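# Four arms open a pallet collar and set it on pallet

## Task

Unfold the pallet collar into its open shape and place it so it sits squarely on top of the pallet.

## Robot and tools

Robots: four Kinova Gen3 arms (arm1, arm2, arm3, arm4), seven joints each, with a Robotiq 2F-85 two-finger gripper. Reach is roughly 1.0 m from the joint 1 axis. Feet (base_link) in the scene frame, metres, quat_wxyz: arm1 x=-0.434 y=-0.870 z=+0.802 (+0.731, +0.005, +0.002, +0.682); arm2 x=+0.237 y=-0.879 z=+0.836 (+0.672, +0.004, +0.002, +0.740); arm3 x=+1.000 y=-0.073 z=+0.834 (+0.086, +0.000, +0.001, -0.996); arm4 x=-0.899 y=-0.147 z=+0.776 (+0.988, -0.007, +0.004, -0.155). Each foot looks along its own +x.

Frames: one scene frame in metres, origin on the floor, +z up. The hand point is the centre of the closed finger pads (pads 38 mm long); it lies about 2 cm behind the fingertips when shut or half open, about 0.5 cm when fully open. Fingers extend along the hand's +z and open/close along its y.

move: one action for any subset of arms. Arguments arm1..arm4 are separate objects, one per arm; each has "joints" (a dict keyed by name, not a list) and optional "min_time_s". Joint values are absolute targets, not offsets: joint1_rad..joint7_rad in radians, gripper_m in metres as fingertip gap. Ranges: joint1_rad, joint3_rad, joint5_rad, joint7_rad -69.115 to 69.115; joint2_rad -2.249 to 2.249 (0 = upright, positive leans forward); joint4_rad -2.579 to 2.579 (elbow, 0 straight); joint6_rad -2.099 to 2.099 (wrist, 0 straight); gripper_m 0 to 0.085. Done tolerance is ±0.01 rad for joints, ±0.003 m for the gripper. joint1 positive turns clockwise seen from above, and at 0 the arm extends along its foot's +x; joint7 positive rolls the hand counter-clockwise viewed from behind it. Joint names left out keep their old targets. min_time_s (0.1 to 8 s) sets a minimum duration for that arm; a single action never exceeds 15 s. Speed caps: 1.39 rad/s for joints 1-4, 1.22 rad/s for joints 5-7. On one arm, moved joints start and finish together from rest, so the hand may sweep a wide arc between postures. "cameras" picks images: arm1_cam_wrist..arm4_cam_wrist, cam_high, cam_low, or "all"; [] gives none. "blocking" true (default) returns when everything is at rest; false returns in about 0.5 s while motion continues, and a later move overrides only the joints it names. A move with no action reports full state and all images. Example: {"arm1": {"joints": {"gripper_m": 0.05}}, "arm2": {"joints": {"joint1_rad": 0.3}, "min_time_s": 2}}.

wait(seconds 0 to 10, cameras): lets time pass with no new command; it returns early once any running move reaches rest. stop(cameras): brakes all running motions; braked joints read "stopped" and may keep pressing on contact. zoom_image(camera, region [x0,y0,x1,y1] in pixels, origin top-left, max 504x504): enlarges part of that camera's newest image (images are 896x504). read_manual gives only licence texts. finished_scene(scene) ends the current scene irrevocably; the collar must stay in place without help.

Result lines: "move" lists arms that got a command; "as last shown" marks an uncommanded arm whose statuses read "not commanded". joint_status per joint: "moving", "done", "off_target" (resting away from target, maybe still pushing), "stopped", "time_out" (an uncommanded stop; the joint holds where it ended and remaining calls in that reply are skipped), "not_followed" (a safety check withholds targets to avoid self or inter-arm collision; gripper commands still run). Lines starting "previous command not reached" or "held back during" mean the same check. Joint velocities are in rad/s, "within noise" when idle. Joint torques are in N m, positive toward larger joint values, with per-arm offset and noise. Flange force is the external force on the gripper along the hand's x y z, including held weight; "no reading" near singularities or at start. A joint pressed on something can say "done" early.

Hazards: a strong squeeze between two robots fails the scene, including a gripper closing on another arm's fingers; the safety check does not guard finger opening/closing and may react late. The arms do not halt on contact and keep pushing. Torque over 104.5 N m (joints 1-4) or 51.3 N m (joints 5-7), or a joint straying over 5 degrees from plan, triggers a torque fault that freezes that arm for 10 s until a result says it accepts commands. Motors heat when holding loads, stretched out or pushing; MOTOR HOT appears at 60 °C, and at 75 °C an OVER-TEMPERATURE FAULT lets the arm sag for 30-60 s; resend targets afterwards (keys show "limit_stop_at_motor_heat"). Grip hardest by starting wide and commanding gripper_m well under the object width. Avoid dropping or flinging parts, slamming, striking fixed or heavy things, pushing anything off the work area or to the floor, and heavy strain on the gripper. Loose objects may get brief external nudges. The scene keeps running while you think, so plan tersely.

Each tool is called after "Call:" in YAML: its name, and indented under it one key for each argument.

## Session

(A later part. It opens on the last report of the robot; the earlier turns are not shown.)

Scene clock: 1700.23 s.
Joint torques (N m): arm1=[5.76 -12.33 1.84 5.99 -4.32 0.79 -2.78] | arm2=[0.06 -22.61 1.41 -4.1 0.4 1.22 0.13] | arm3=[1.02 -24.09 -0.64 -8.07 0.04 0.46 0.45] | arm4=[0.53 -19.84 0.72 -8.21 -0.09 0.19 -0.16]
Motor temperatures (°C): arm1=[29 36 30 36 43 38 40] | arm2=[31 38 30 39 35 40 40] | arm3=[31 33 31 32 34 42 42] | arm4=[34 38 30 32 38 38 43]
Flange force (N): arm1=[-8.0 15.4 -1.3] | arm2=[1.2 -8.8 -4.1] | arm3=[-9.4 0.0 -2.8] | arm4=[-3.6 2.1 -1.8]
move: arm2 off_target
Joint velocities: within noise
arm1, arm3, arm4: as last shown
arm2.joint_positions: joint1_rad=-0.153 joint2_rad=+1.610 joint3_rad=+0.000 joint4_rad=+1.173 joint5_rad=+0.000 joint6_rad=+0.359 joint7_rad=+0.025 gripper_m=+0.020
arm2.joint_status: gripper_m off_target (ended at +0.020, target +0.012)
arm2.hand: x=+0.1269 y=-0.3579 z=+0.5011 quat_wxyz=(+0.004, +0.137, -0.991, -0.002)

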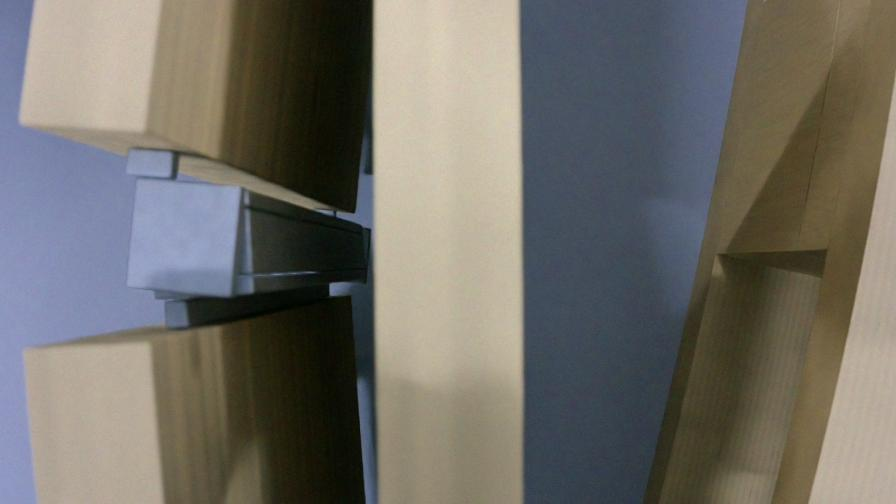

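Call:
move:
  arm2: {"joints":{"joint1_rad":-0.1358,"joint2_rad":1.6133,"joint4_rad":1.141,"joint6_rad":0.3873,"joint7_rad":-0.1499},"min_time_s":6}
  cameras: ["arm1_cam_wrist","arm2_cam_wrist","cam_high"]

Scene clock: 1785.40 s.
Joint torques (N m): arm1=[-5.59 -16.54 -8.6 2.9 -2.38 -4.11 -2.15] | arm2=[12.4 -31.05 12.61 -5.22 0.5 1.32 -2.32] | arm3=[1.03 -24.09 -0.6 -8.05 0.06 0.46 0.46] | arm4=[0.57 -19.85 0.81 -8.15 -0.07 0.18 -0.17]
Motor temperatures (°C): arm1=[29 36 30 35 43 38 40] | arm2=[31 39 30 39 35 40 40] | arm3=[31 33 31 32 34 42 42] | arm4=[34 38 30 32 38 38 43]
Flange force (N): arm1=[-17.7 2.9 7.6] | arm2=[18.2 -8.1 13.4] | arm3=[-9.5 0.0 -2.9] | arm4=[-3.9 2.3 -2.0]
move: arm2 done
Joint velocities: within noise
arm1, arm3, arm4: as last shown
arm2.joint_positions: joint1_rad=-0.136 joint2_rad=+1.613 joint3_rad=+0.000 joint4_rad=+1.141 joint5_rad=+0.000 joint6_rad=+0.387 joint7_rad=-0.150 gripper_m=+0.020
arm2.joint_status: all done
arm2.hand: x=+0.1339 y=-0.3479 z=+0.5031 quat_wxyz=(+0.004, +0.041, -0.999, -0.002)

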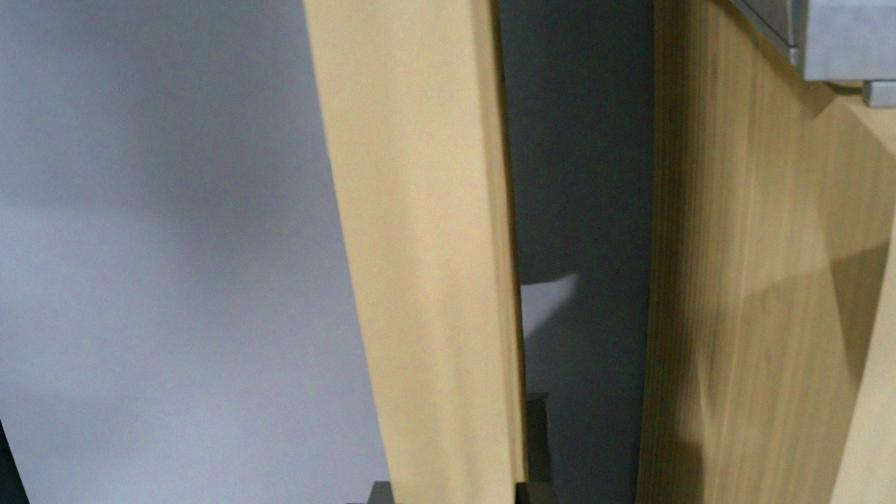

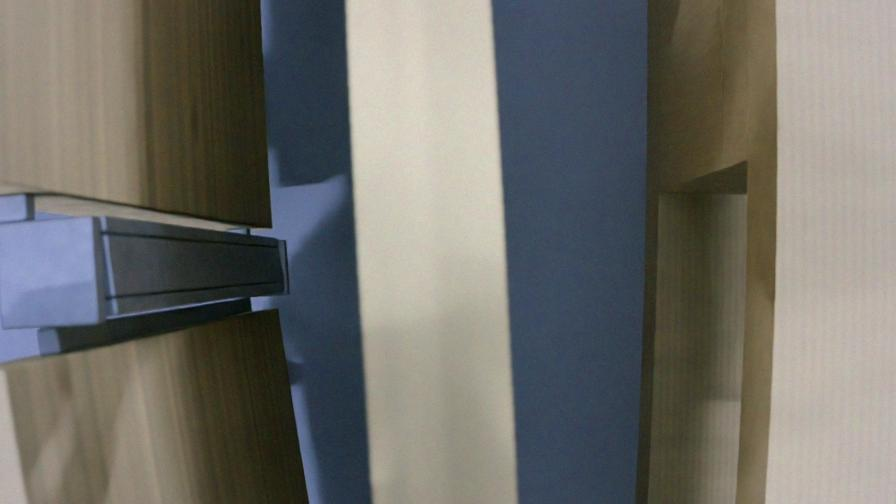

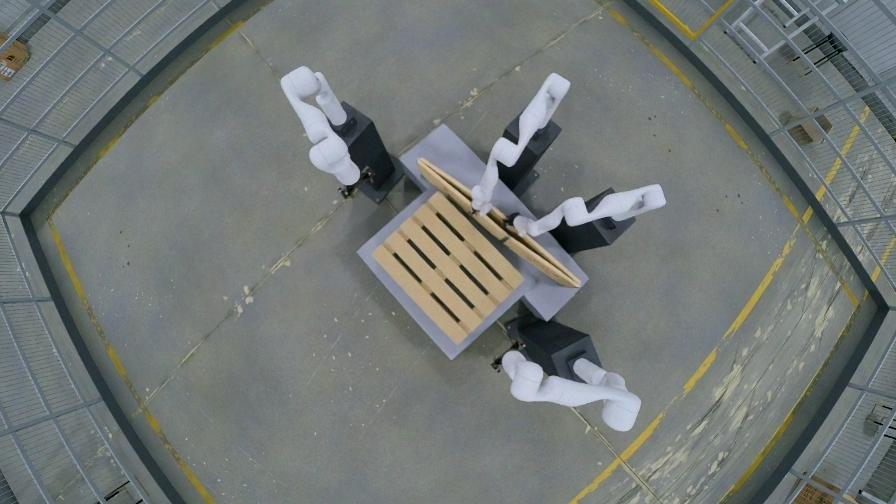

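Call:
move:
  arm3: {"joints":{"joint1_rad":-0.2468,"joint2_rad":1.3081,"joint4_rad":1.116,"joint6_rad":0.7175,"joint7_rad":1.152}}
  arm4: {"joints":{"joint1_rad":0.2569,"joint2_rad":1.0665,"joint4_rad":1.5552,"joint6_rad":0.5199,"joint7_rad":2.139}}
  cameras: ["arm3_cam_wrist","arm4_cam_wrist"]

Scene clock: 1815.53 s.
Joint torques (N m): arm1=[-5.58 -16.57 -8.74 2.93 -2.43 -4.06 -2.2] | arm2=[12.38 -31.04 12.63 -5.24 0.52 1.36 -2.32] | arm3=[0.98 -26.82 -0.52 -5.11 0.03 0.45 0.43] | arm4=[0.68 -22.35 1.16 -3.74 -0.04 0.16 -0.16]
Motor temperatures (°C): arm1=[29 35 30 35 43 38 40] | arm2=[31 39 30 39 35 40 40] | arm3=[31 33 31 32 34 42 42] | arm4=[34 38 30 32 38 38 43]
Flange force (N): arm1=[-17.9 3.0 7.8] | arm2=[18.2 -8.4 13.4] | arm3=[-3.5 4.1 3.5] | arm4=[-2.4 -1.4 1.4]
move: arm3 done; arm4 done
Joint velocities: within noise
arm1.joint_positions: joint1_rad=+0.422 joint2_rad=+1.528 joint3_rad=+0.000 joint4_rad=+1.420 joint5_rad=+1.755 joint6_rad=+0.456 joint7_rad=-1.184 gripper_m=+0.019
arm1.joint_status: not commanded
arm1.hand: x=-0.0331 y=-0.4497 z=+0.5254 quat_wxyz=(-0.254, +0.017, -0.967, -0.008)
arm2: as last shown
arm2.hand: x=+0.1339 y=-0.3480 z=+0.5031 quat_wxyz=(+0.004, +0.041, -0.999, -0.001)
arm3.joint_positions: joint1_rad=-0.247 joint2_rad=+1.308 joint3_rad=+0.000 joint4_rad=+1.116 joint5_rad=+0.000 joint6_rad=+0.718 joint7_rad=+1.152 gripper_m=+0.085
arm3.joint_status: all done
arm3.hand: x=+0.4299 y=-0.2995 z=+0.6794 quat_wxyz=(+0.001, -1.000, +0.000, +0.000)
arm4.joint_positions: joint1_rad=+0.257 joint2_rad=+1.067 joint3_rad=+0.000 joint4_rad=+1.555 joint5_rad=+0.000 joint6_rad=+0.520 joint7_rad=+2.139 gripper_m=+0.085
arm4.joint_status: all done
arm4.hand: x=-0.4716 y=-0.4512 z=+0.6794 quat_wxyz=(+0.005, +0.000, -1.000, +0.006)

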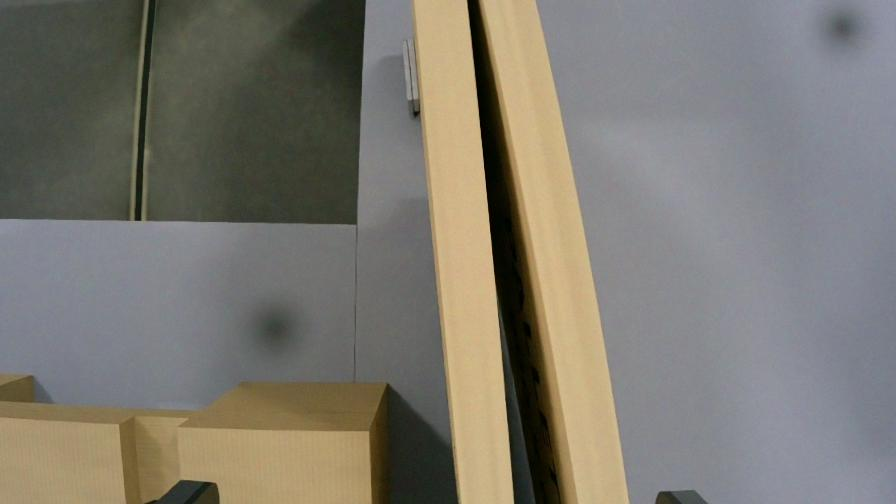

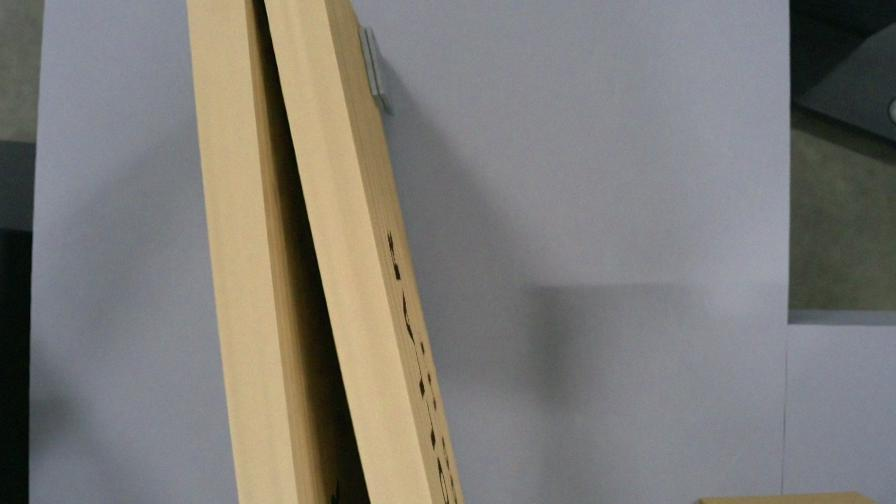

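Call:
move:
  arm3: {"joints":{"joint1_rad":-0.3335,"joint2_rad":1.5704,"joint4_rad":0.8578,"joint6_rad":0.7134,"joint7_rad":1.2535,"gripper_m":0.027}}
  arm4: {"joints":{"joint1_rad":0.278,"joint2_rad":1.3242,"joint4_rad":1.3621,"joint6_rad":0.4553,"joint7_rad":2.3625,"gripper_m":0.027}}
  cameras: ["arm3_cam_wrist","arm4_cam_wrist"]

Scene clock: 1870.47 s.
Joint torques (N m): arm1=[-5.61 -16.54 -8.61 3.05 -2.44 -4.15 -2.17] | arm2=[12.4 -30.98 12.58 -5.21 0.47 1.36 -2.31] | arm3=[0.98 -27.5 -0.53 -5.12 0.02 0.46 0.46] | arm4=[0.74 -23.73 1.16 -3.25 -0.04 0.14 -0.15]
Motor temperatures (°C): arm1=[29 35 30 35 43 38 40] | arm2=[32 40 31 39 35 40 40] | arm3=[31 33 31 32 34 42 42] | arm4=[34 38 30 32 38 38 43]
Flange force (N): arm1=[-17.7 3.1 8.0] | arm2=[18.2 -8.3 13.3] | arm3=[-4.6 3.9 4.6] | arm4=[-2.2 -1.8 1.8]
move: arm3 done; arm4 done
Joint velocities: within noise
arm1, arm2: as last shown
arm3.joint_positions: joint1_rad=-0.333 joint2_rad=+1.570 joint3_rad=+0.000 joint4_rad=+0.858 joint5_rad=+0.000 joint6_rad=+0.713 joint7_rad=+1.253 gripper_m=+0.027
arm3.joint_status: all done
arm3.hand: x=+0.4400 y=-0.3543 z=+0.5694 quat_wxyz=(+0.001, -0.996, -0.094, +0.000)
arm4.joint_positions: joint1_rad=+0.278 joint2_rad=+1.324 joint3_rad=+0.000 joint4_rad=+1.362 joint5_rad=+0.000 joint6_rad=+0.455 joint7_rad=+2.363 gripper_m=+0.027
arm4.joint_status: all done
arm4.hand: x=-0.4611 y=-0.4736 z=+0.5694 quat_wxyz=(+0.006, +0.101, -0.995, +0.006)

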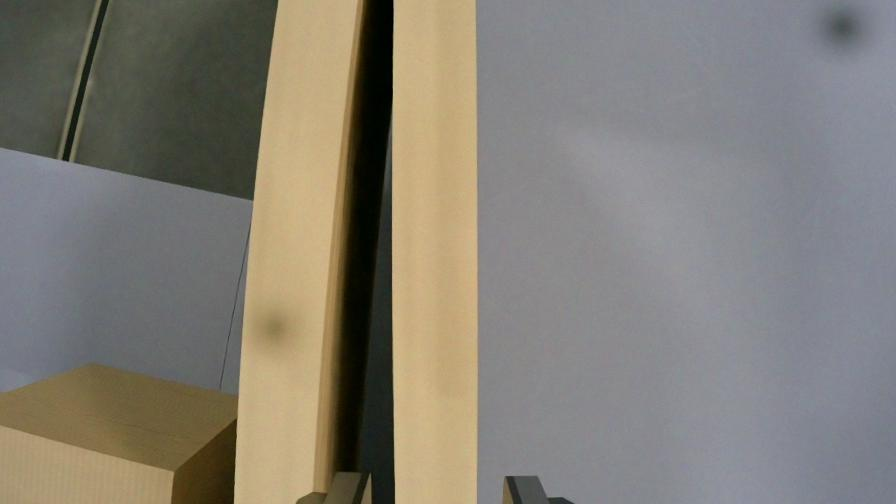

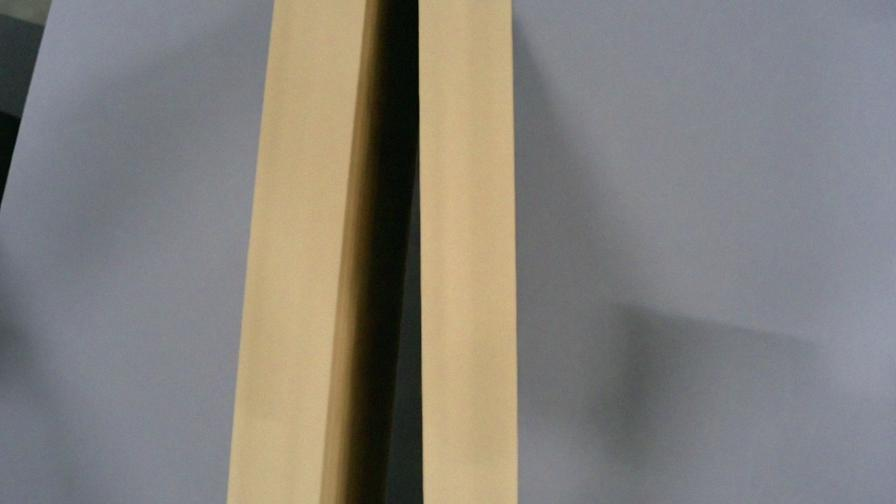

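Call:
move:
  arm3: {"joints":{"joint2_rad":1.7365,"joint4_rad":0.6672,"joint6_rad":0.7379},"min_time_s":3}
  arm4: {"joints":{"joint1_rad":0.2723,"joint2_rad":1.3866,"joint4_rad":1.3313,"joint6_rad":0.4237,"joint7_rad":2.3567,"gripper_m":0.029},"min_time_s":2}
  cameras: ["arm3_cam_wrist","arm4_cam_wrist"]

Scene clock: 1898.17 s.
Joint torques (N m): arm1=[-5.55 -16.51 -8.71 2.92 -2.4 -4.12 -2.23] | arm2=[12.37 -31.03 12.62 -5.19 0.51 1.33 -2.33] | arm3=[0.99 -27.32 -0.53 -5.26 0.03 0.46 0.46] | arm4=[0.72 -23.78 1.14 -2.98 -0.01 0.11 -0.17]
Motor temperatures (°C): arm1=[29 35 31 35 43 38 40] | arm2=[32 41 31 39 35 40 40] | arm3=[31 34 31 32 34 42 42] | arm4=[34 38 30 32 38 38 43]
Flange force (N): arm1=[-18.0 3.4 7.7] | arm2=[18.2 -8.1 13.5] | arm3=[-5.9 4.3 5.8] | arm4=[-2.3 -2.0 2.1]
move: arm3 done; arm4 done
Joint velocities: within noise
arm1, arm2: as last shown
arm3.joint_positions: joint1_rad=-0.333 joint2_rad=+1.737 joint3_rad=+0.000 joint4_rad=+0.667 joint5_rad=+0.000 joint6_rad=+0.738 joint7_rad=+1.253 gripper_m=+0.027
arm3.joint_status: all done
arm3.hand: x=+0.4400 y=-0.3541 z=+0.5049 quat_wxyz=(+0.001, -0.996, -0.094, +0.000)
arm4.joint_positions: joint1_rad=+0.272 joint2_rad=+1.387 joint3_rad=+0.000 joint4_rad=+1.331 joint5_rad=+0.000 joint6_rad=+0.424 joint7_rad=+2.357 gripper_m=+0.029
arm4.joint_status: all done
arm4.hand: x=-0.4624 y=-0.4696 z=+0.5395 quat_wxyz=(+0.005, +0.101, -0.995, +0.006)

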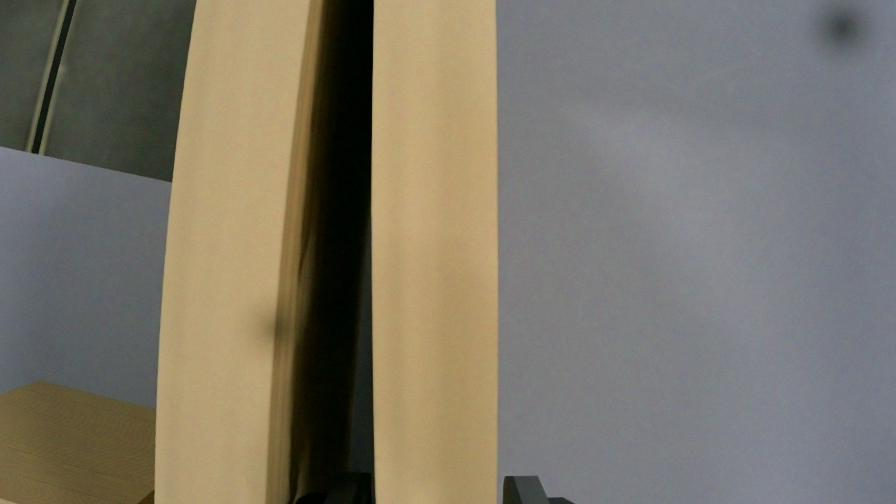

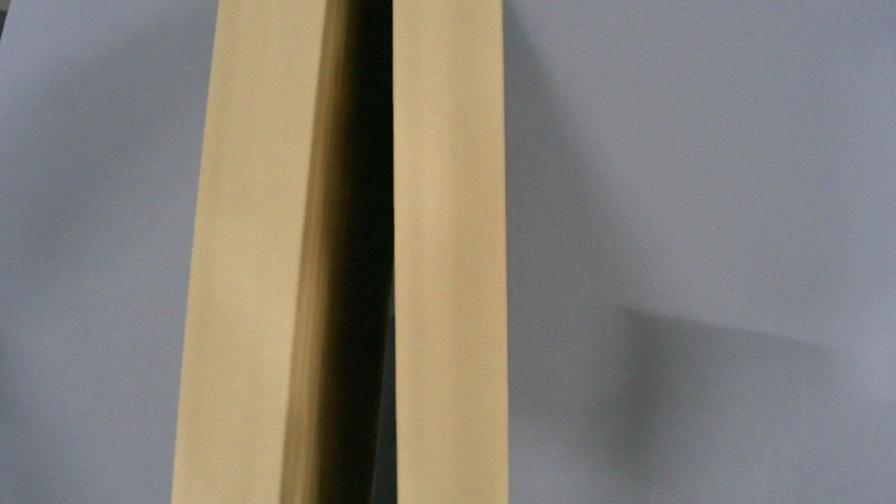

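Call:
move:
  arm4: {"joints":{"joint2_rad":1.4645,"joint4_rad":1.2699,"joint6_rad":0.4072},"min_time_s":3}

Call:
move:
  arm3: {"joints":{"gripper_m":0.008}}
  arm4: {"joints":{"gripper_m":0.008}}
  cameras: ["arm3_cam_wrist","arm4_cam_wrist"]

Scene clock: 1906.83 s.
Joint torques (N m): arm1=[-6.92 -16.38 -9.98 -0.85 -1.45 -5.13 -2.06] | arm2=[12.42 -31.98 12.79 -7.55 0.66 0.22 -2.2] | arm3=[0.98 -27.38 -0.52 -5.29 0.03 0.45 0.46] | arm4=[9.14 -25.02 10.57 -9.78 1.99 -4.54 -0.2]
Motor temperatures (°C): arm1=[29 35 31 35 43 38 40] | arm2=[32 41 31 39 35 40 40] | arm3=[31 34 31 32 34 42 42] | arm4=[34 38 30 32 38 38 43]
Flange force (N): arm1=[-18.2 -4.9 -2.4] | arm2=[17.9 -13.8 9.9] | arm3=[-5.9 4.3 5.8] | arm4=[-4.3 18.8 -10.1]
move: arm4 done
Joint velocities: within noise
arm1, arm2, arm3: as last shown
arm4.joint_positions: joint1_rad=+0.272 joint2_rad=+1.465 joint3_rad=+0.000 joint4_rad=+1.270 joint5_rad=+0.000 joint6_rad=+0.407 joint7_rad=+2.357 gripper_m=+0.029
arm4.joint_status: all done
arm4.hand: x=-0.4627 y=-0.4700 z=+0.5050 quat_wxyz=(+0.005, +0.101, -0.995, +0.006)
pictures: none

Scene clock: 1907.50 s.
Joint torques (N m): arm1=[-6.59 -16.44 -10.05 4.24 -2.88 -4.57 -2.3] | arm2=[12.87 -31.69 13.17 -11.4 0.54 -2.34 -2.46] | arm3=[-0.17 -25.5 -3.53 -6.71 -2.03 -1.57 -0.35] | arm4=[9.64 -20.63 11.58 -14.3 1.29 -9.12 -1.44]
Motor temperatures (°C): arm1=[29 35 31 35 43 38 40] | arm2=[32 41 31 39 35 40 40] | arm3=[31 34 31 32 34 42 42] | arm4=[34 38 30 32 38 38 43]
Flange force (N): arm1=[-19.8 3.6 12.1] | arm2=[17.4 -22.5 -0.3] | arm3=[-1.6 -0.2 -3.0] | arm4=[2.5 24.1 -30.5]
move: arm3 off_target; arm4 off_target
Joint velocities: within noise
arm1, arm2: as last shown
arm3.joint_positions: joint1_rad=-0.334 joint2_rad=+1.737 joint3_rad=+0.000 joint4_rad=+0.667 joint5_rad=+0.000 joint6_rad=+0.738 joint7_rad=+1.254 gripper_m=+0.019
arm3.joint_status: gripper_m off_target (ended at +0.019, target +0.008)
arm3.hand: x=+0.4400 y=-0.3541 z=+0.5049 quat_wxyz=(+0.001, -0.996, -0.094, +0.000)
arm4.joint_positions: joint1_rad=+0.272 joint2_rad=+1.465 joint3_rad=+0.000 joint4_rad=+1.270 joint5_rad=+0.000 joint6_rad=+0.407 joint7_rad=+2.357 gripper_m=+0.019
arm4.joint_status: gripper_m off_target (ended at +0.019, target +0.008)
arm4.hand: x=-0.4628 y=-0.4700 z=+0.5050 quat_wxyz=(+0.006, +0.101, -0.995, +0.006)

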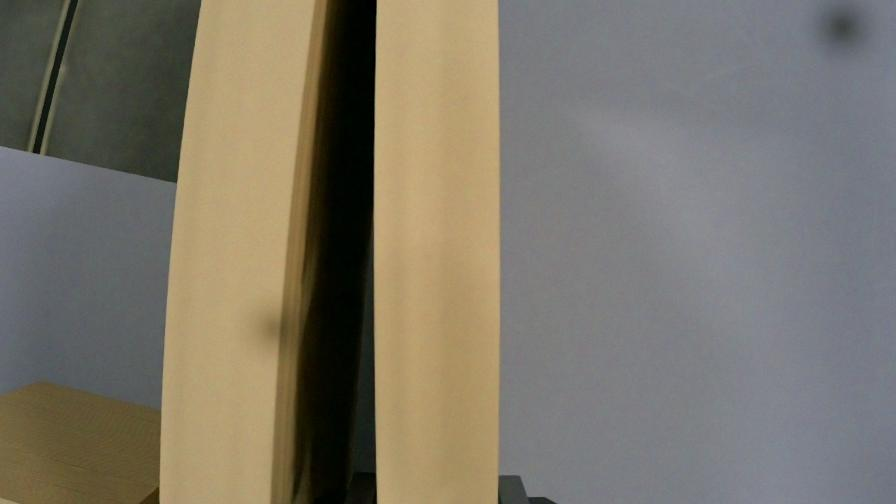

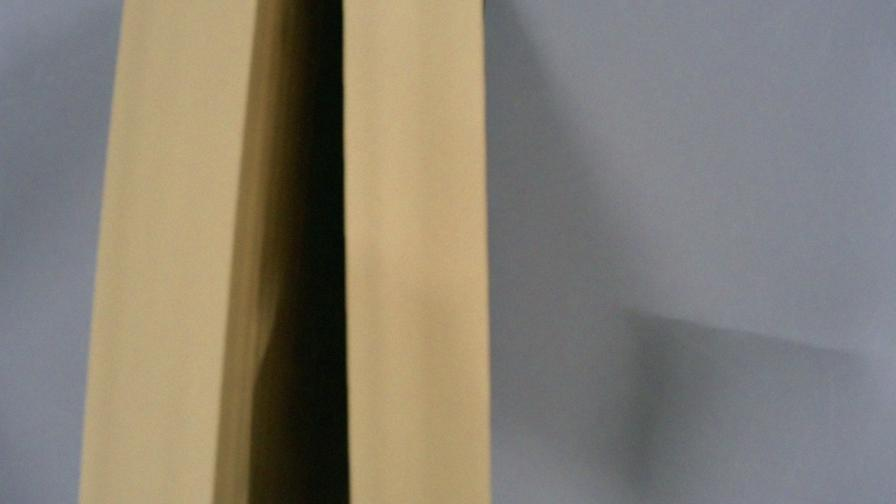

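Call:
move:
  arm1: {"joints":{"gripper_m":0.04}}
  arm2: {"joints":{"gripper_m":0.05}}

Call:
move:
  arm1: {"joints":{"joint1_rad":0.4218,"joint2_rad":1.3564,"joint4_rad":1.5617,"joint5_rad":1.6933,"joint6_rad":0.4505,"joint7_rad":-1.1151},"min_time_s":2.5}
  arm2: {"joints":{"joint2_rad":1.3385,"joint4_rad":1.378,"joint6_rad":0.4251},"min_time_s":2.5}
  cameras: ["arm1_cam_wrist","arm2_cam_wrist","cam_low"]

Scene clock: 1932.70 s.
Joint torques (N m): arm1=[0.04 -24.58 1.78 -2.75 0.35 1.2 -0.23] | arm2=[-0.5 -23.78 0.43 -5.36 -0.09 -0.12 -0.18] | arm3=[-0.04 -26.61 -2.22 -5.91 -1.05 -0.4 0.04] | arm4=[4.38 -20.53 5.67 -6.69 0.25 -3.83 -1.2]
Motor temperatures (°C): arm1=[29 35 31 35 43 38 40] | arm2=[32 41 31 39 35 40 40] | arm3=[31 34 31 32 34 42 42] | arm4=[34 38 30 33 38 39 43]
Flange force (N): arm1=[1.6 2.2 3.5] | arm2=[-1.9 -7.9 -4.3] | arm3=[-4.3 1.4 2.1] | arm4=[-1.1 6.4 -14.2]
move: arm1 done; arm2 done
Joint velocities: within noise
arm1.joint_positions: joint1_rad=+0.422 joint2_rad=+1.528 joint3_rad=+0.000 joint4_rad=+1.420 joint5_rad=+1.755 joint6_rad=+0.456 joint7_rad=-1.184 gripper_m=+0.040
arm1.joint_status: all done
arm1.hand: x=-0.0331 y=-0.4498 z=+0.5254 quat_wxyz=(-0.254, +0.017, -0.967, -0.008)
arm2.joint_positions: joint1_rad=-0.136 joint2_rad=+1.613 joint3_rad=+0.000 joint4_rad=+1.141 joint5_rad=+0.000 joint6_rad=+0.387 joint7_rad=-0.150 gripper_m=+0.050
arm2.joint_status: all done
arm2.hand: x=+0.1339 y=-0.3479 z=+0.5032 quat_wxyz=(+0.004, +0.041, -0.999, -0.002)
arm3, arm4: as last shown
arm3.joint_positions: joint1_rad=-0.333 joint2_rad=+1.737 joint3_rad=+0.000 joint4_rad=+0.667 joint5_rad=+0.000 joint6_rad=+0.738 joint7_rad=+1.253 gripper_m=+0.019
arm4.hand: x=-0.4627 y=-0.4701 z=+0.5050 quat_wxyz=(+0.005, +0.101, -0.995, +0.006)
pictures: none

Scene clock: 1935.50 s.
Joint torques (N m): arm1=[0.04 -24.39 1.65 -3.01 0.41 1.14 -0.26] | arm2=[-0.49 -23.9 0.43 -5.72 -0.07 -0.16 -0.19] | arm3=[-0.11 -26.59 -2.27 -5.85 -1.06 -0.37 0.02] | arm4=[4.23 -20.47 5.5 -6.84 0.19 -3.9 -1.23]
Motor temperatures (°C): arm1=[29 36 31 35 43 38 40] | arm2=[32 41 31 39 35 40 40] | arm3=[31 34 31 32 34 42 42] | arm4=[34 38 30 33 38 39 43]
Flange force (N): arm1=[1.1 2.7 3.3] | arm2=[-1.8 -7.0 -1.6] | arm3=[-4.6 1.4 2.2] | arm4=[-0.6 6.5 -14.6]
move: arm1 done; arm2 done
Joint velocities: within noise
arm1.joint_positions: joint1_rad=+0.422 joint2_rad=+1.356 joint3_rad=+0.000 joint4_rad=+1.562 joint5_rad=+1.693 joint6_rad=+0.451 joint7_rad=-1.115 gripper_m=+0.040
arm1.joint_status: all done
arm1.hand: x=-0.0324 y=-0.4500 z=+0.5989 quat_wxyz=(-0.254, +0.017, -0.967, -0.008)
arm2.joint_positions: joint1_rad=-0.136 joint2_rad=+1.338 joint3_rad=+0.000 joint4_rad=+1.378 joint5_rad=+0.000 joint6_rad=+0.425 joint7_rad=-0.150 gripper_m=+0.050
arm2.joint_status: all done
arm2.hand: x=+0.1348 y=-0.3483 z=+0.6226 quat_wxyz=(+0.004, +0.041, -0.999, -0.001)
arm3, arm4: as last shown
arm4.hand: x=-0.4627 y=-0.4700 z=+0.5050 quat_wxyz=(+0.005, +0.101, -0.995, +0.006)

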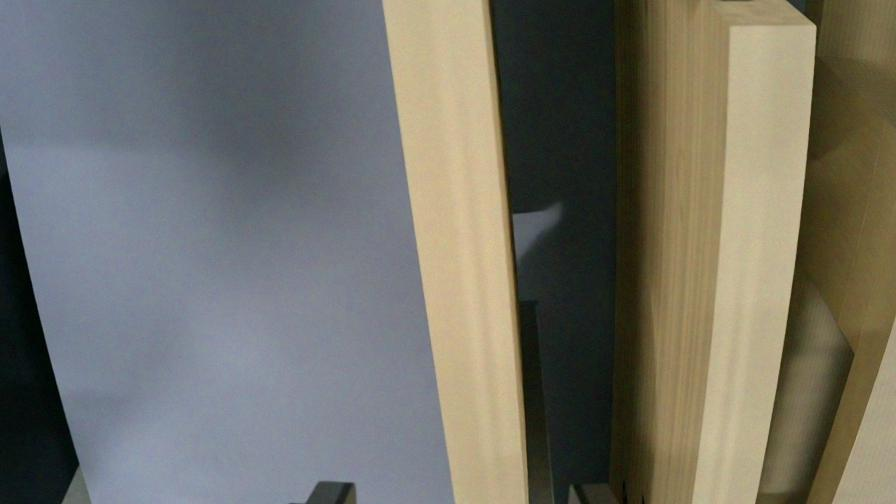

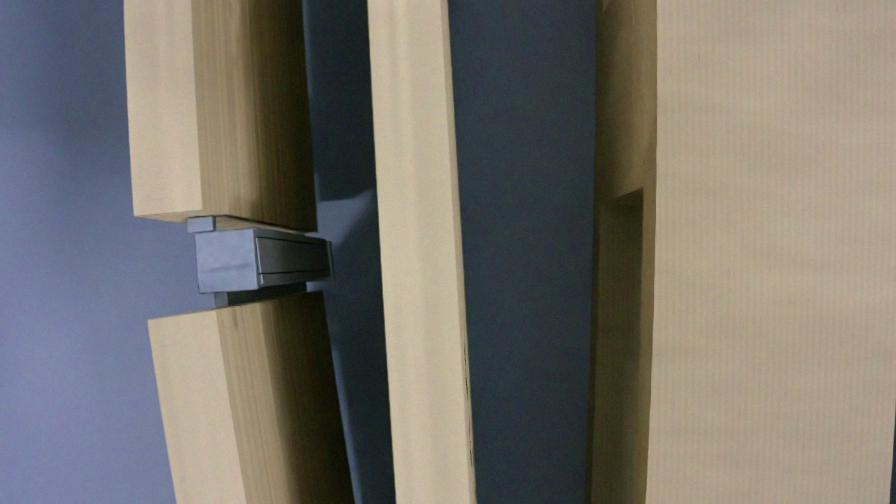

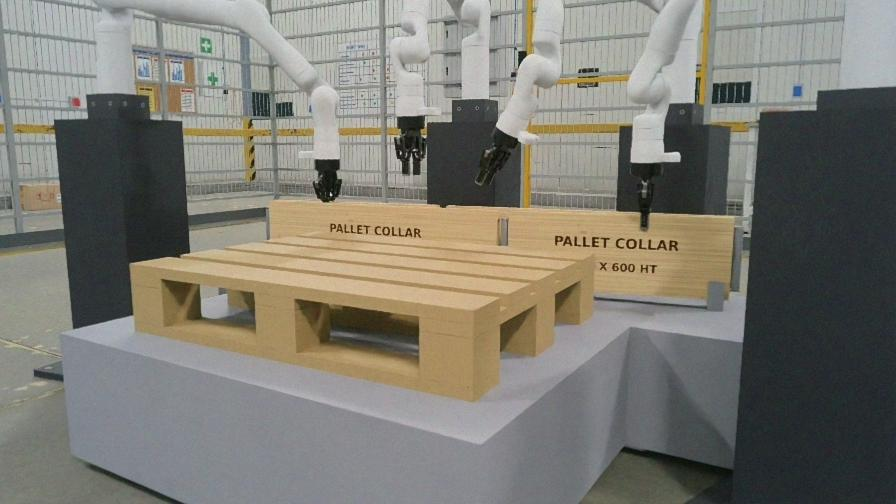

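Call:
move:
  arm1: {"joints":{"joint1_rad":-0.266,"joint2_rad":-0.322,"joint4_rad":1.467,"joint5_rad":0,"joint6_rad":1.972,"joint7_rad":0}}
  arm2: {"joints":{"joint1_rad":0.169,"joint2_rad":-0.405,"joint4_rad":1.485,"joint5_rad":0,"joint6_rad":2.0,"joint7_rad":0}}

Call:
move:
  arm3: {"joints":{"joint2_rad":1.6829,"joint4_rad":0.7341,"joint6_rad":0.7246},"min_time_s":2}
  arm4: {"joints":{"joint2_rad":1.4191,"joint4_rad":1.3068,"joint6_rad":0.4157},"min_time_s":2}
  cameras: ["arm3_cam_wrist","arm4_cam_wrist","cam_low"]

Scene clock: 2035.00 s.
Joint torques (N m): arm1=[0.27 -2.98 -0.03 -8.72 0.1 -0.17 -0.21] | arm2=[-0.36 -1.42 -0.13 -10.27 -0.13 -0.28 -0.16] | arm3=[-0.15 -26.58 -2.27 -5.88 -1.08 -0.38 0.03] | arm4=[4.23 -20.46 5.6 -6.84 0.18 -3.93 -1.25]
Motor temperatures (°C): arm1=[29 39 30 35 43 38 40] | arm2=[31 41 30 39 35 40 40] | arm3=[31 34 31 32 34 42 42] | arm4=[34 39 30 32 38 39 43]
Flange force (N): arm1=[-0.1 2.0 0.5] | arm2=[-0.1 0.2 7.3] | arm3=[-4.3 1.2 2.1] | arm4=[-0.6 6.4 -14.7]
move: arm1 done; arm2 done
Joint velocities: within noise
arm1.joint_positions: joint1_rad=-0.266 joint2_rad=-0.322 joint3_rad=+0.000 joint4_rad=+1.467 joint5_rad=+0.000 joint6_rad=+1.972 joint7_rad=+0.000 gripper_m=+0.040
arm1.joint_status: all done
arm1.hand: x=-0.4366 y=-0.7102 z=+1.3056 quat_wxyz=(+0.006, +0.098, -0.995, -0.016)
arm2.joint_positions: joint1_rad=+0.169 joint2_rad=-0.405 joint3_rad=+0.000 joint4_rad=+1.485 joint5_rad=+0.000 joint6_rad=+2.000 joint7_rad=+0.000 gripper_m=+0.050
arm2.joint_status: all done
arm2.hand: x=+0.2749 y=-0.7520 z=+1.3454 quat_wxyz=(+0.003, -0.036, -0.999, -0.032)
arm3, arm4: as last shown
pictures: none

Scene clock: 2037.30 s.
Joint torques (N m): arm1=[0.25 -3.04 -0.02 -8.69 0.1 -0.17 -0.25] | arm2=[-0.33 -1.47 -0.12 -10.26 -0.13 -0.34 -0.16] | arm3=[-0.69 -40.49 -1.65 -6.64 -0.64 2.54 0.23] | arm4=[4.31 -35.41 5.37 -2.7 0.96 2.08 -0.01]
Motor temperatures (°C): arm1=[29 39 30 35 43 38 40] | arm2=[31 40 30 39 35 40 40] | arm3=[31 34 31 32 34 42 42] | arm4=[34 39 30 32 38 39 43]
Flange force (N): arm1=[-0.3 2.2 0.3] | arm2=[-0.1 0.3 7.0] | arm3=[-16.5 4.1 34.3] | arm4=[-11.2 -1.6 29.6]
move: arm3 done; arm4 done
Joint velocities: within noise
arm1, arm2: as last shown
arm3.joint_positions: joint1_rad=-0.333 joint2_rad=+1.683 joint3_rad=+0.000 joint4_rad=+0.734 joint5_rad=+0.000 joint6_rad=+0.725 joint7_rad=+1.253 gripper_m=+0.019
arm3.joint_status: all done
arm3.hand: x=+0.4400 y=-0.3542 z=+0.5245 quat_wxyz=(+0.001, -0.996, -0.094, +0.000)
arm4.joint_positions: joint1_rad=+0.272 joint2_rad=+1.419 joint3_rad=+0.000 joint4_rad=+1.307 joint5_rad=+0.000 joint6_rad=+0.416 joint7_rad=+2.357 gripper_m=+0.019
arm4.joint_status: all done
arm4.hand: x=-0.4625 y=-0.4698 z=+0.5250 quat_wxyz=(+0.005, +0.101, -0.995, +0.006)

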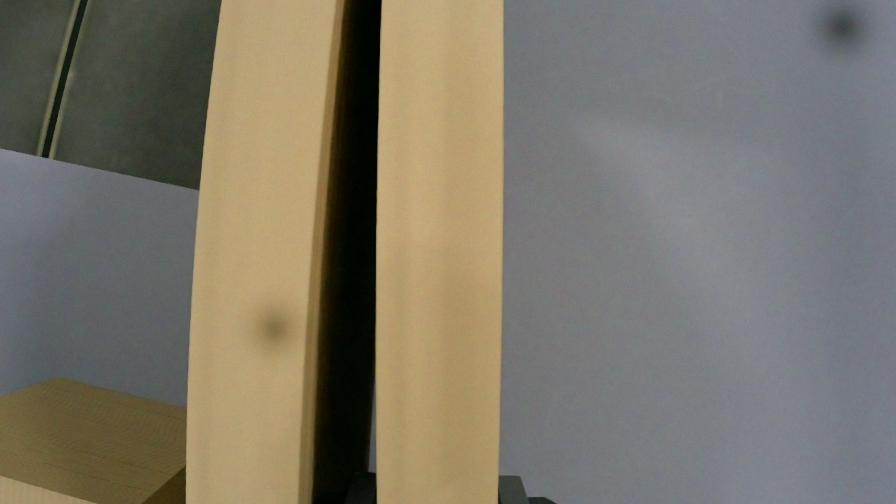

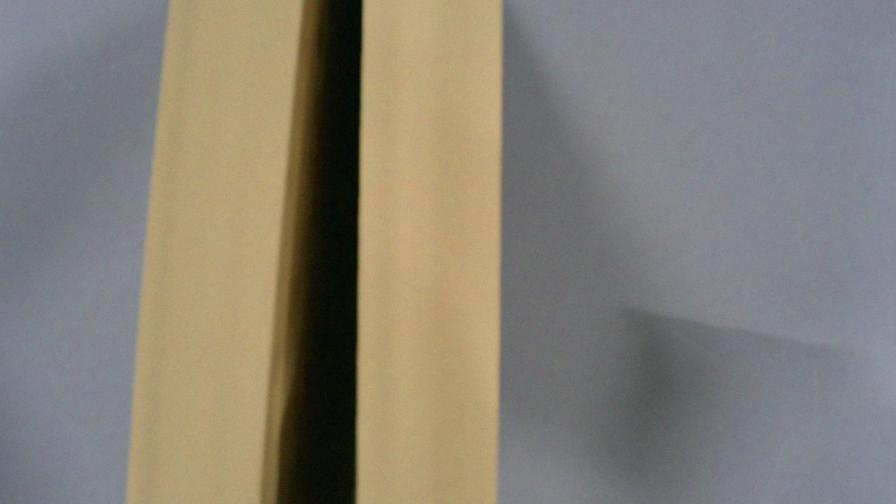

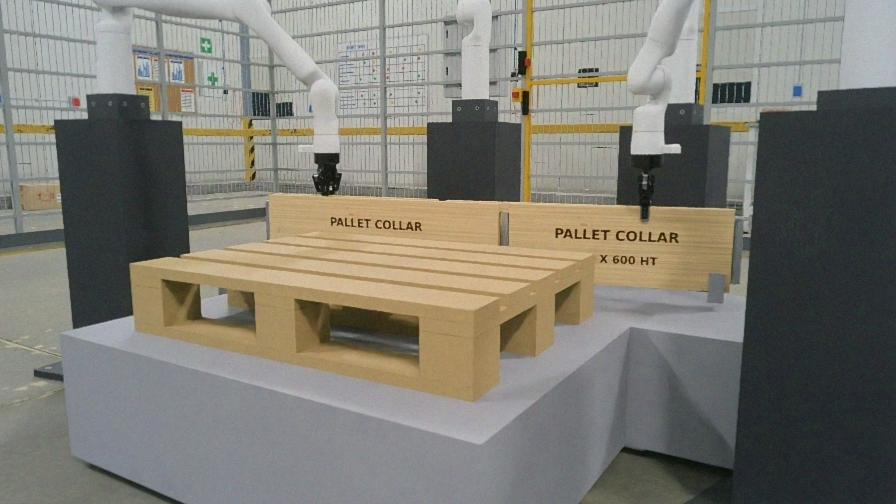

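Call:
move:
  arm3: {"joints":{"joint2_rad":1.5012,"joint4_rad":0.9225,"joint6_rad":0.7179},"min_time_s":2.5}
  arm4: {"joints":{"joint2_rad":1.2554,"joint4_rad":1.4144,"joint6_rad":0.4718},"min_time_s":2.5}

Call:
move:
  arm3: {"joints":{"joint2_rad":1.2934,"joint4_rad":1.0648,"joint6_rad":0.7834},"min_time_s":2.5}
  arm4: {"joints":{"joint2_rad":1.0496,"joint4_rad":1.4901,"joint6_rad":0.6019},"min_time_s":2.5}
  cameras: ["arm3_cam_wrist","cam_low"]

Scene clock: 2049.40 s.
Joint torques (N m): arm1=[0.16 -3.09 0 -8.78 0.09 -0.15 -0.25] | arm2=[-0.34 -1.46 -0.14 -10.25 -0.14 -0.33 -0.23] | arm3=[-0.73 -41.43 -1.76 -6.82 -0.61 2.36 0.26] | arm4=[3.98 -36.04 4.87 -4.11 0.92 1.77 0.05]
Motor temperatures (°C): arm1=[29 38 30 35 43 38 40] | arm2=[31 40 30 39 35 40 40] | arm3=[31 35 31 32 34 42 42] | arm4=[34 40 30 32 38 39 43]
Flange force (N): arm1=[-0.2 2.2 0.7] | arm2=[-0.4 0.3 7.0] | arm3=[-14.7 3.7 32.8] | arm4=[-10.5 -1.6 29.4]
move: arm3 done; arm4 done
Joint velocities: within noise
arm1, arm2: as last shown
arm3.joint_positions: joint1_rad=-0.333 joint2_rad=+1.501 joint3_rad=+0.000 joint4_rad=+0.922 joint5_rad=+0.000 joint6_rad=+0.718 joint7_rad=+1.253 gripper_m=+0.019
arm3.joint_status: all done
arm3.hand: x=+0.4399 y=-0.3543 z=+0.5994 quat_wxyz=(+0.001, -0.996, -0.094, +0.000)
arm4.joint_positions: joint1_rad=+0.272 joint2_rad=+1.255 joint3_rad=+0.000 joint4_rad=+1.414 joint5_rad=+0.000 joint6_rad=+0.472 joint7_rad=+2.357 gripper_m=+0.019
arm4.joint_status: all done
arm4.hand: x=-0.4618 y=-0.4688 z=+0.5995 quat_wxyz=(+0.005, +0.101, -0.995, +0.006)
pictures: none

Scene clock: 2052.20 s.
Joint torques (N m): arm1=[0.18 -3.12 -0.03 -8.81 0.05 -0.19 -0.23] | arm2=[-0.35 -1.49 -0.15 -10.22 -0.11 -0.32 -0.18] | arm3=[0 -43.7 -0.99 -9.68 -0.24 1.21 0.41] | arm4=[2.6 -36.85 3.21 -7.76 0.53 0.89 -0.13]
Motor temperatures (°C): arm1=[29 38 30 35 43 38 40] | arm2=[31 40 30 39 35 40 40] | arm3=[31 36 31 32 34 42 42] | arm4=[34 40 30 32 38 39 43]
Flange force (N): arm1=[-0.3 2.2 0.6] | arm2=[-0.2 0.4 6.9] | arm3=[-11.1 4.1 32.1] | arm4=[-6.7 -1.6 28.7]
move: arm3 done; arm4 done
Joint velocities: within noise
arm1, arm2: as last shown
arm3.joint_positions: joint1_rad=-0.333 joint2_rad=+1.293 joint3_rad=+0.000 joint4_rad=+1.065 joint5_rad=+0.000 joint6_rad=+0.783 joint7_rad=+1.253 gripper_m=+0.019
arm3.joint_status: all done
arm3.hand: x=+0.4398 y=-0.3545 z=+0.6994 quat_wxyz=(+0.001, -0.996, -0.094, +0.000)
arm4.joint_positions: joint1_rad=+0.272 joint2_rad=+1.050 joint3_rad=+0.000 joint4_rad=+1.490 joint5_rad=+0.000 joint6_rad=+0.602 joint7_rad=+2.357 gripper_m=+0.019
arm4.joint_status: all done
arm4.hand: x=-0.4608 y=-0.4676 z=+0.6994 quat_wxyz=(+0.005, +0.101, -0.995, +0.006)

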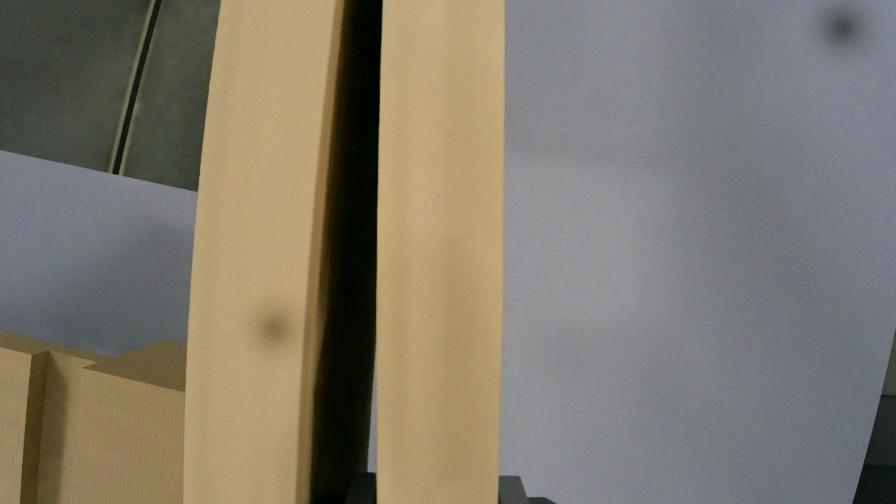

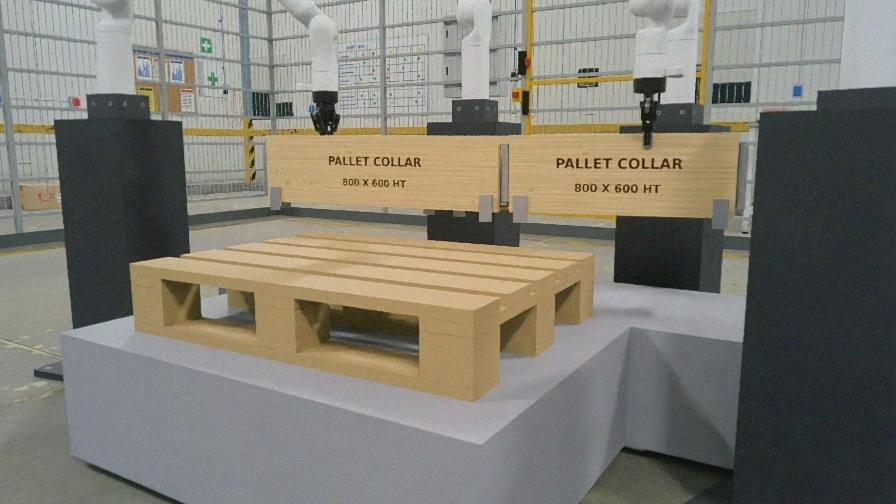

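Call:
move:
  arm3: {"joints":{"joint1_rad":-0.2196,"joint2_rad":1.2425,"joint4_rad":1.2128,"joint6_rad":0.6863,"joint7_rad":1.6153},"min_time_s":4}
  arm4: {"joints":{"joint1_rad":0.1613,"joint2_rad":1.0055,"joint4_rad":1.6252,"joint6_rad":0.5109,"joint7_rad":2.4883},"min_time_s":4}
  cameras: ["arm3_cam_wrist","arm4_cam_wrist","cam_high"]

Scene clock: 2118.03 s.
Joint torques (N m): arm1=[0.15 -3.01 -0.05 -8.74 0.12 -0.2 -0.24] | arm2=[-0.34 -1.44 -0.14 -10.26 -0.13 -0.32 -0.15] | arm3=[0.91 -43.07 -0.76 -9.69 -0.46 0.53 0.16] | arm4=[0.99 -34.93 1.98 -6.89 0.57 0.7 0.31]
Motor temperatures (°C): arm1=[29 36 30 35 43 38 40] | arm2=[31 37 30 39 35 40 40] | arm3=[31 41 31 32 34 42 42] | arm4=[34 44 30 32 38 39 43]
Flange force (N): arm1=[-0.3 2.0 0.4] | arm2=[-0.1 0.2 7.1] | arm3=[-8.3 1.3 32.4] | arm4=[-3.9 -2.4 28.6]
move: arm3 done; arm4 done
Joint velocities: within noise
arm1, arm2: as last shown
arm3.joint_positions: joint1_rad=-0.220 joint2_rad=+1.242 joint3_rad=+0.000 joint4_rad=+1.213 joint5_rad=+0.000 joint6_rad=+0.686 joint7_rad=+1.615 gripper_m=+0.019
arm3.joint_status: all done
arm3.hand: x=+0.4383 y=-0.2780 z=+0.6996 quat_wxyz=(+0.001, -0.976, -0.216, -0.001)
arm4.joint_positions: joint1_rad=+0.161 joint2_rad=+1.005 joint3_rad=+0.000 joint4_rad=+1.625 joint5_rad=+0.000 joint6_rad=+0.511 joint7_rad=+2.488 gripper_m=+0.019
arm4.joint_status: all done
arm4.hand: x=-0.4582 y=-0.4015 z=+0.6993 quat_wxyz=(+0.006, +0.220, -0.975, +0.005)

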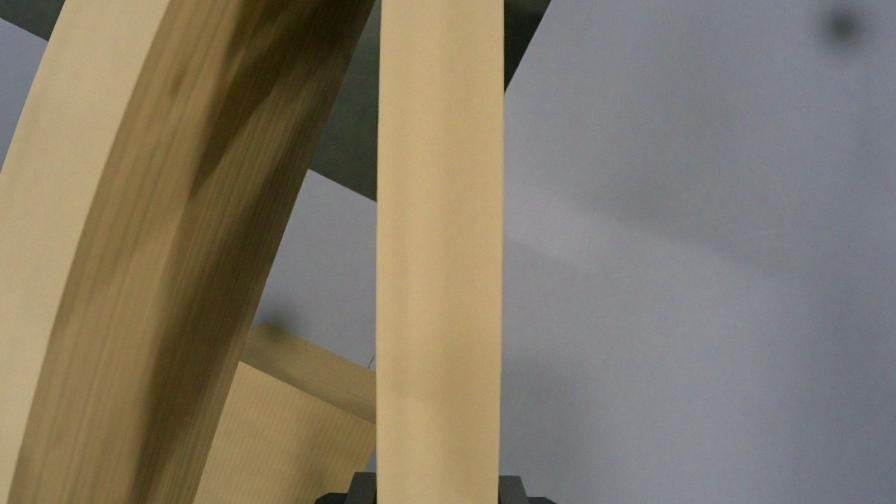

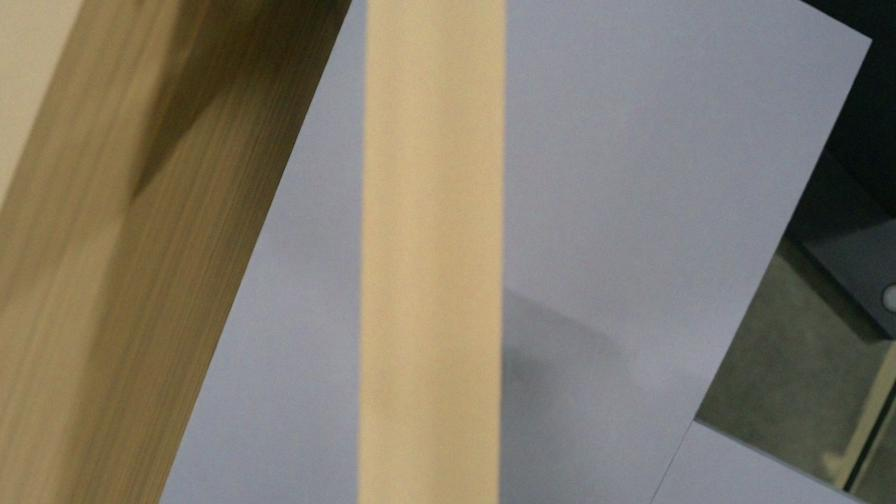

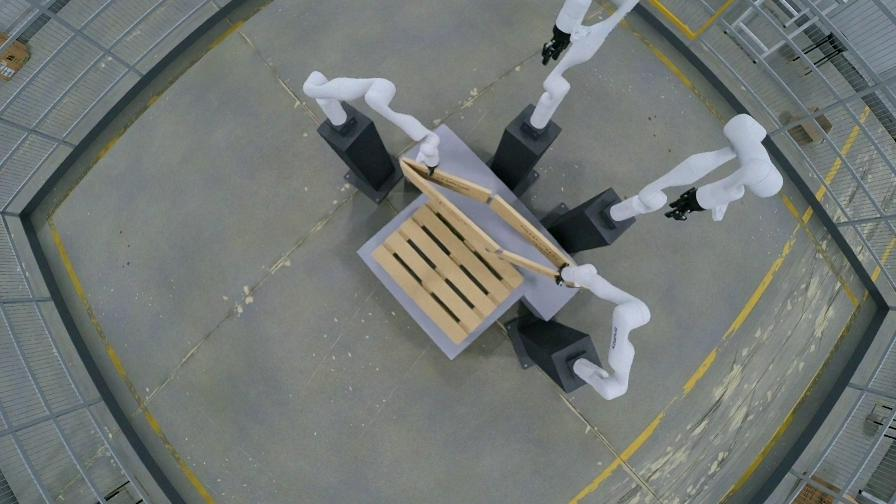

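Call:
move:
  arm3: {"joints":{"joint1_rad":-0.0038,"joint2_rad":1.2134,"joint4_rad":1.3022,"joint6_rad":0.626,"joint7_rad":2.1801},"min_time_s":5}
  arm4: {"joints":{"joint1_rad":-0.06,"joint2_rad":0.9657,"joint4_rad":1.7529,"joint6_rad":0.423,"joint7_rad":2.6161},"min_time_s":5}
  cameras: ["cam_high"]

Call:
zoom_image:
  camera: "cam_high"
  region: [340, 100, 620, 380]

Scene clock: 2133.20 s.
Joint torques (N m): arm1=[0.17 -3.08 -0.08 -8.72 0.07 -0.16 -0.26] | arm2=[-0.35 -1.47 -0.14 -10.23 -0.1 -0.35 -0.17] | arm3=[1.72 -45.23 -0.32 -12.87 -0.66 -1.67 -0.12] | arm4=[-0.43 -35.1 0.36 -9.4 -0.02 -1.38 0.13]
Motor temperatures (°C): arm1=[29 36 30 35 43 38 40] | arm2=[31 36 30 39 35 40 40] | arm3=[31 42 31 32 34 42 42] | arm4=[34 45 30 32 38 39 43]
Flange force (N): arm1=[-0.5 2.3 0.4] | arm2=[-0.1 0.3 6.9] | arm3=[-2.4 1.9 33.1] | arm4=[2.3 1.6 28.3]
move: arm3 done; arm4 done
Joint velocities: within noise
arm1, arm2: as last shown
arm3.joint_positions: joint1_rad=-0.004 joint2_rad=+1.213 joint3_rad=+0.000 joint4_rad=+1.302 joint5_rad=+0.000 joint6_rad=+0.626 joint7_rad=+2.180 gripper_m=+0.019
arm3.joint_status: all done
arm3.hand: x=+0.4262 y=-0.1496 z=+0.6999 quat_wxyz=(+0.001, -0.924, -0.383, -0.001)
arm4.joint_positions: joint1_rad=-0.060 joint2_rad=+0.966 joint3_rad=+0.000 joint4_rad=+1.753 joint5_rad=+0.000 joint6_rad=+0.423 joint7_rad=+2.616 gripper_m=+0.019
arm4.joint_status: all done
arm4.hand: x=-0.4459 y=-0.2899 z=+0.6994 quat_wxyz=(+0.007, +0.386, -0.922, +0.004)

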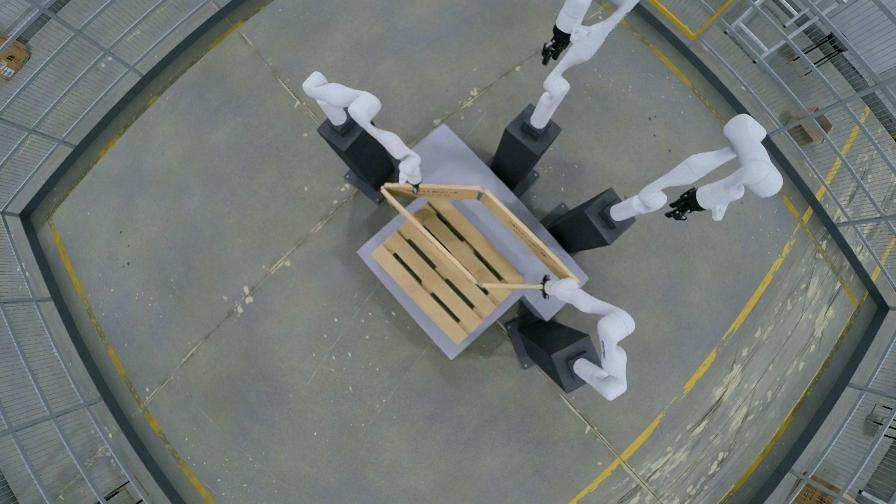

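Scaled by 1.800 from the camera's image (finer frame: 1280x720).

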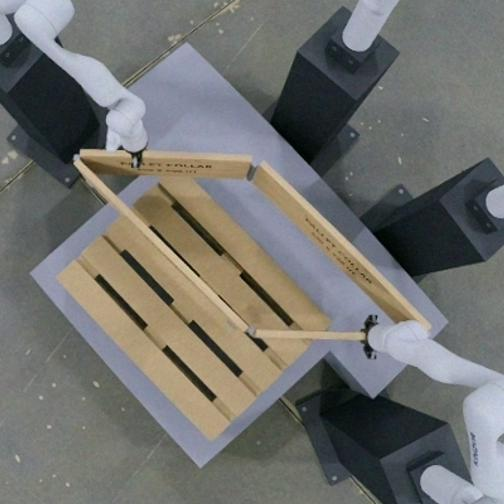

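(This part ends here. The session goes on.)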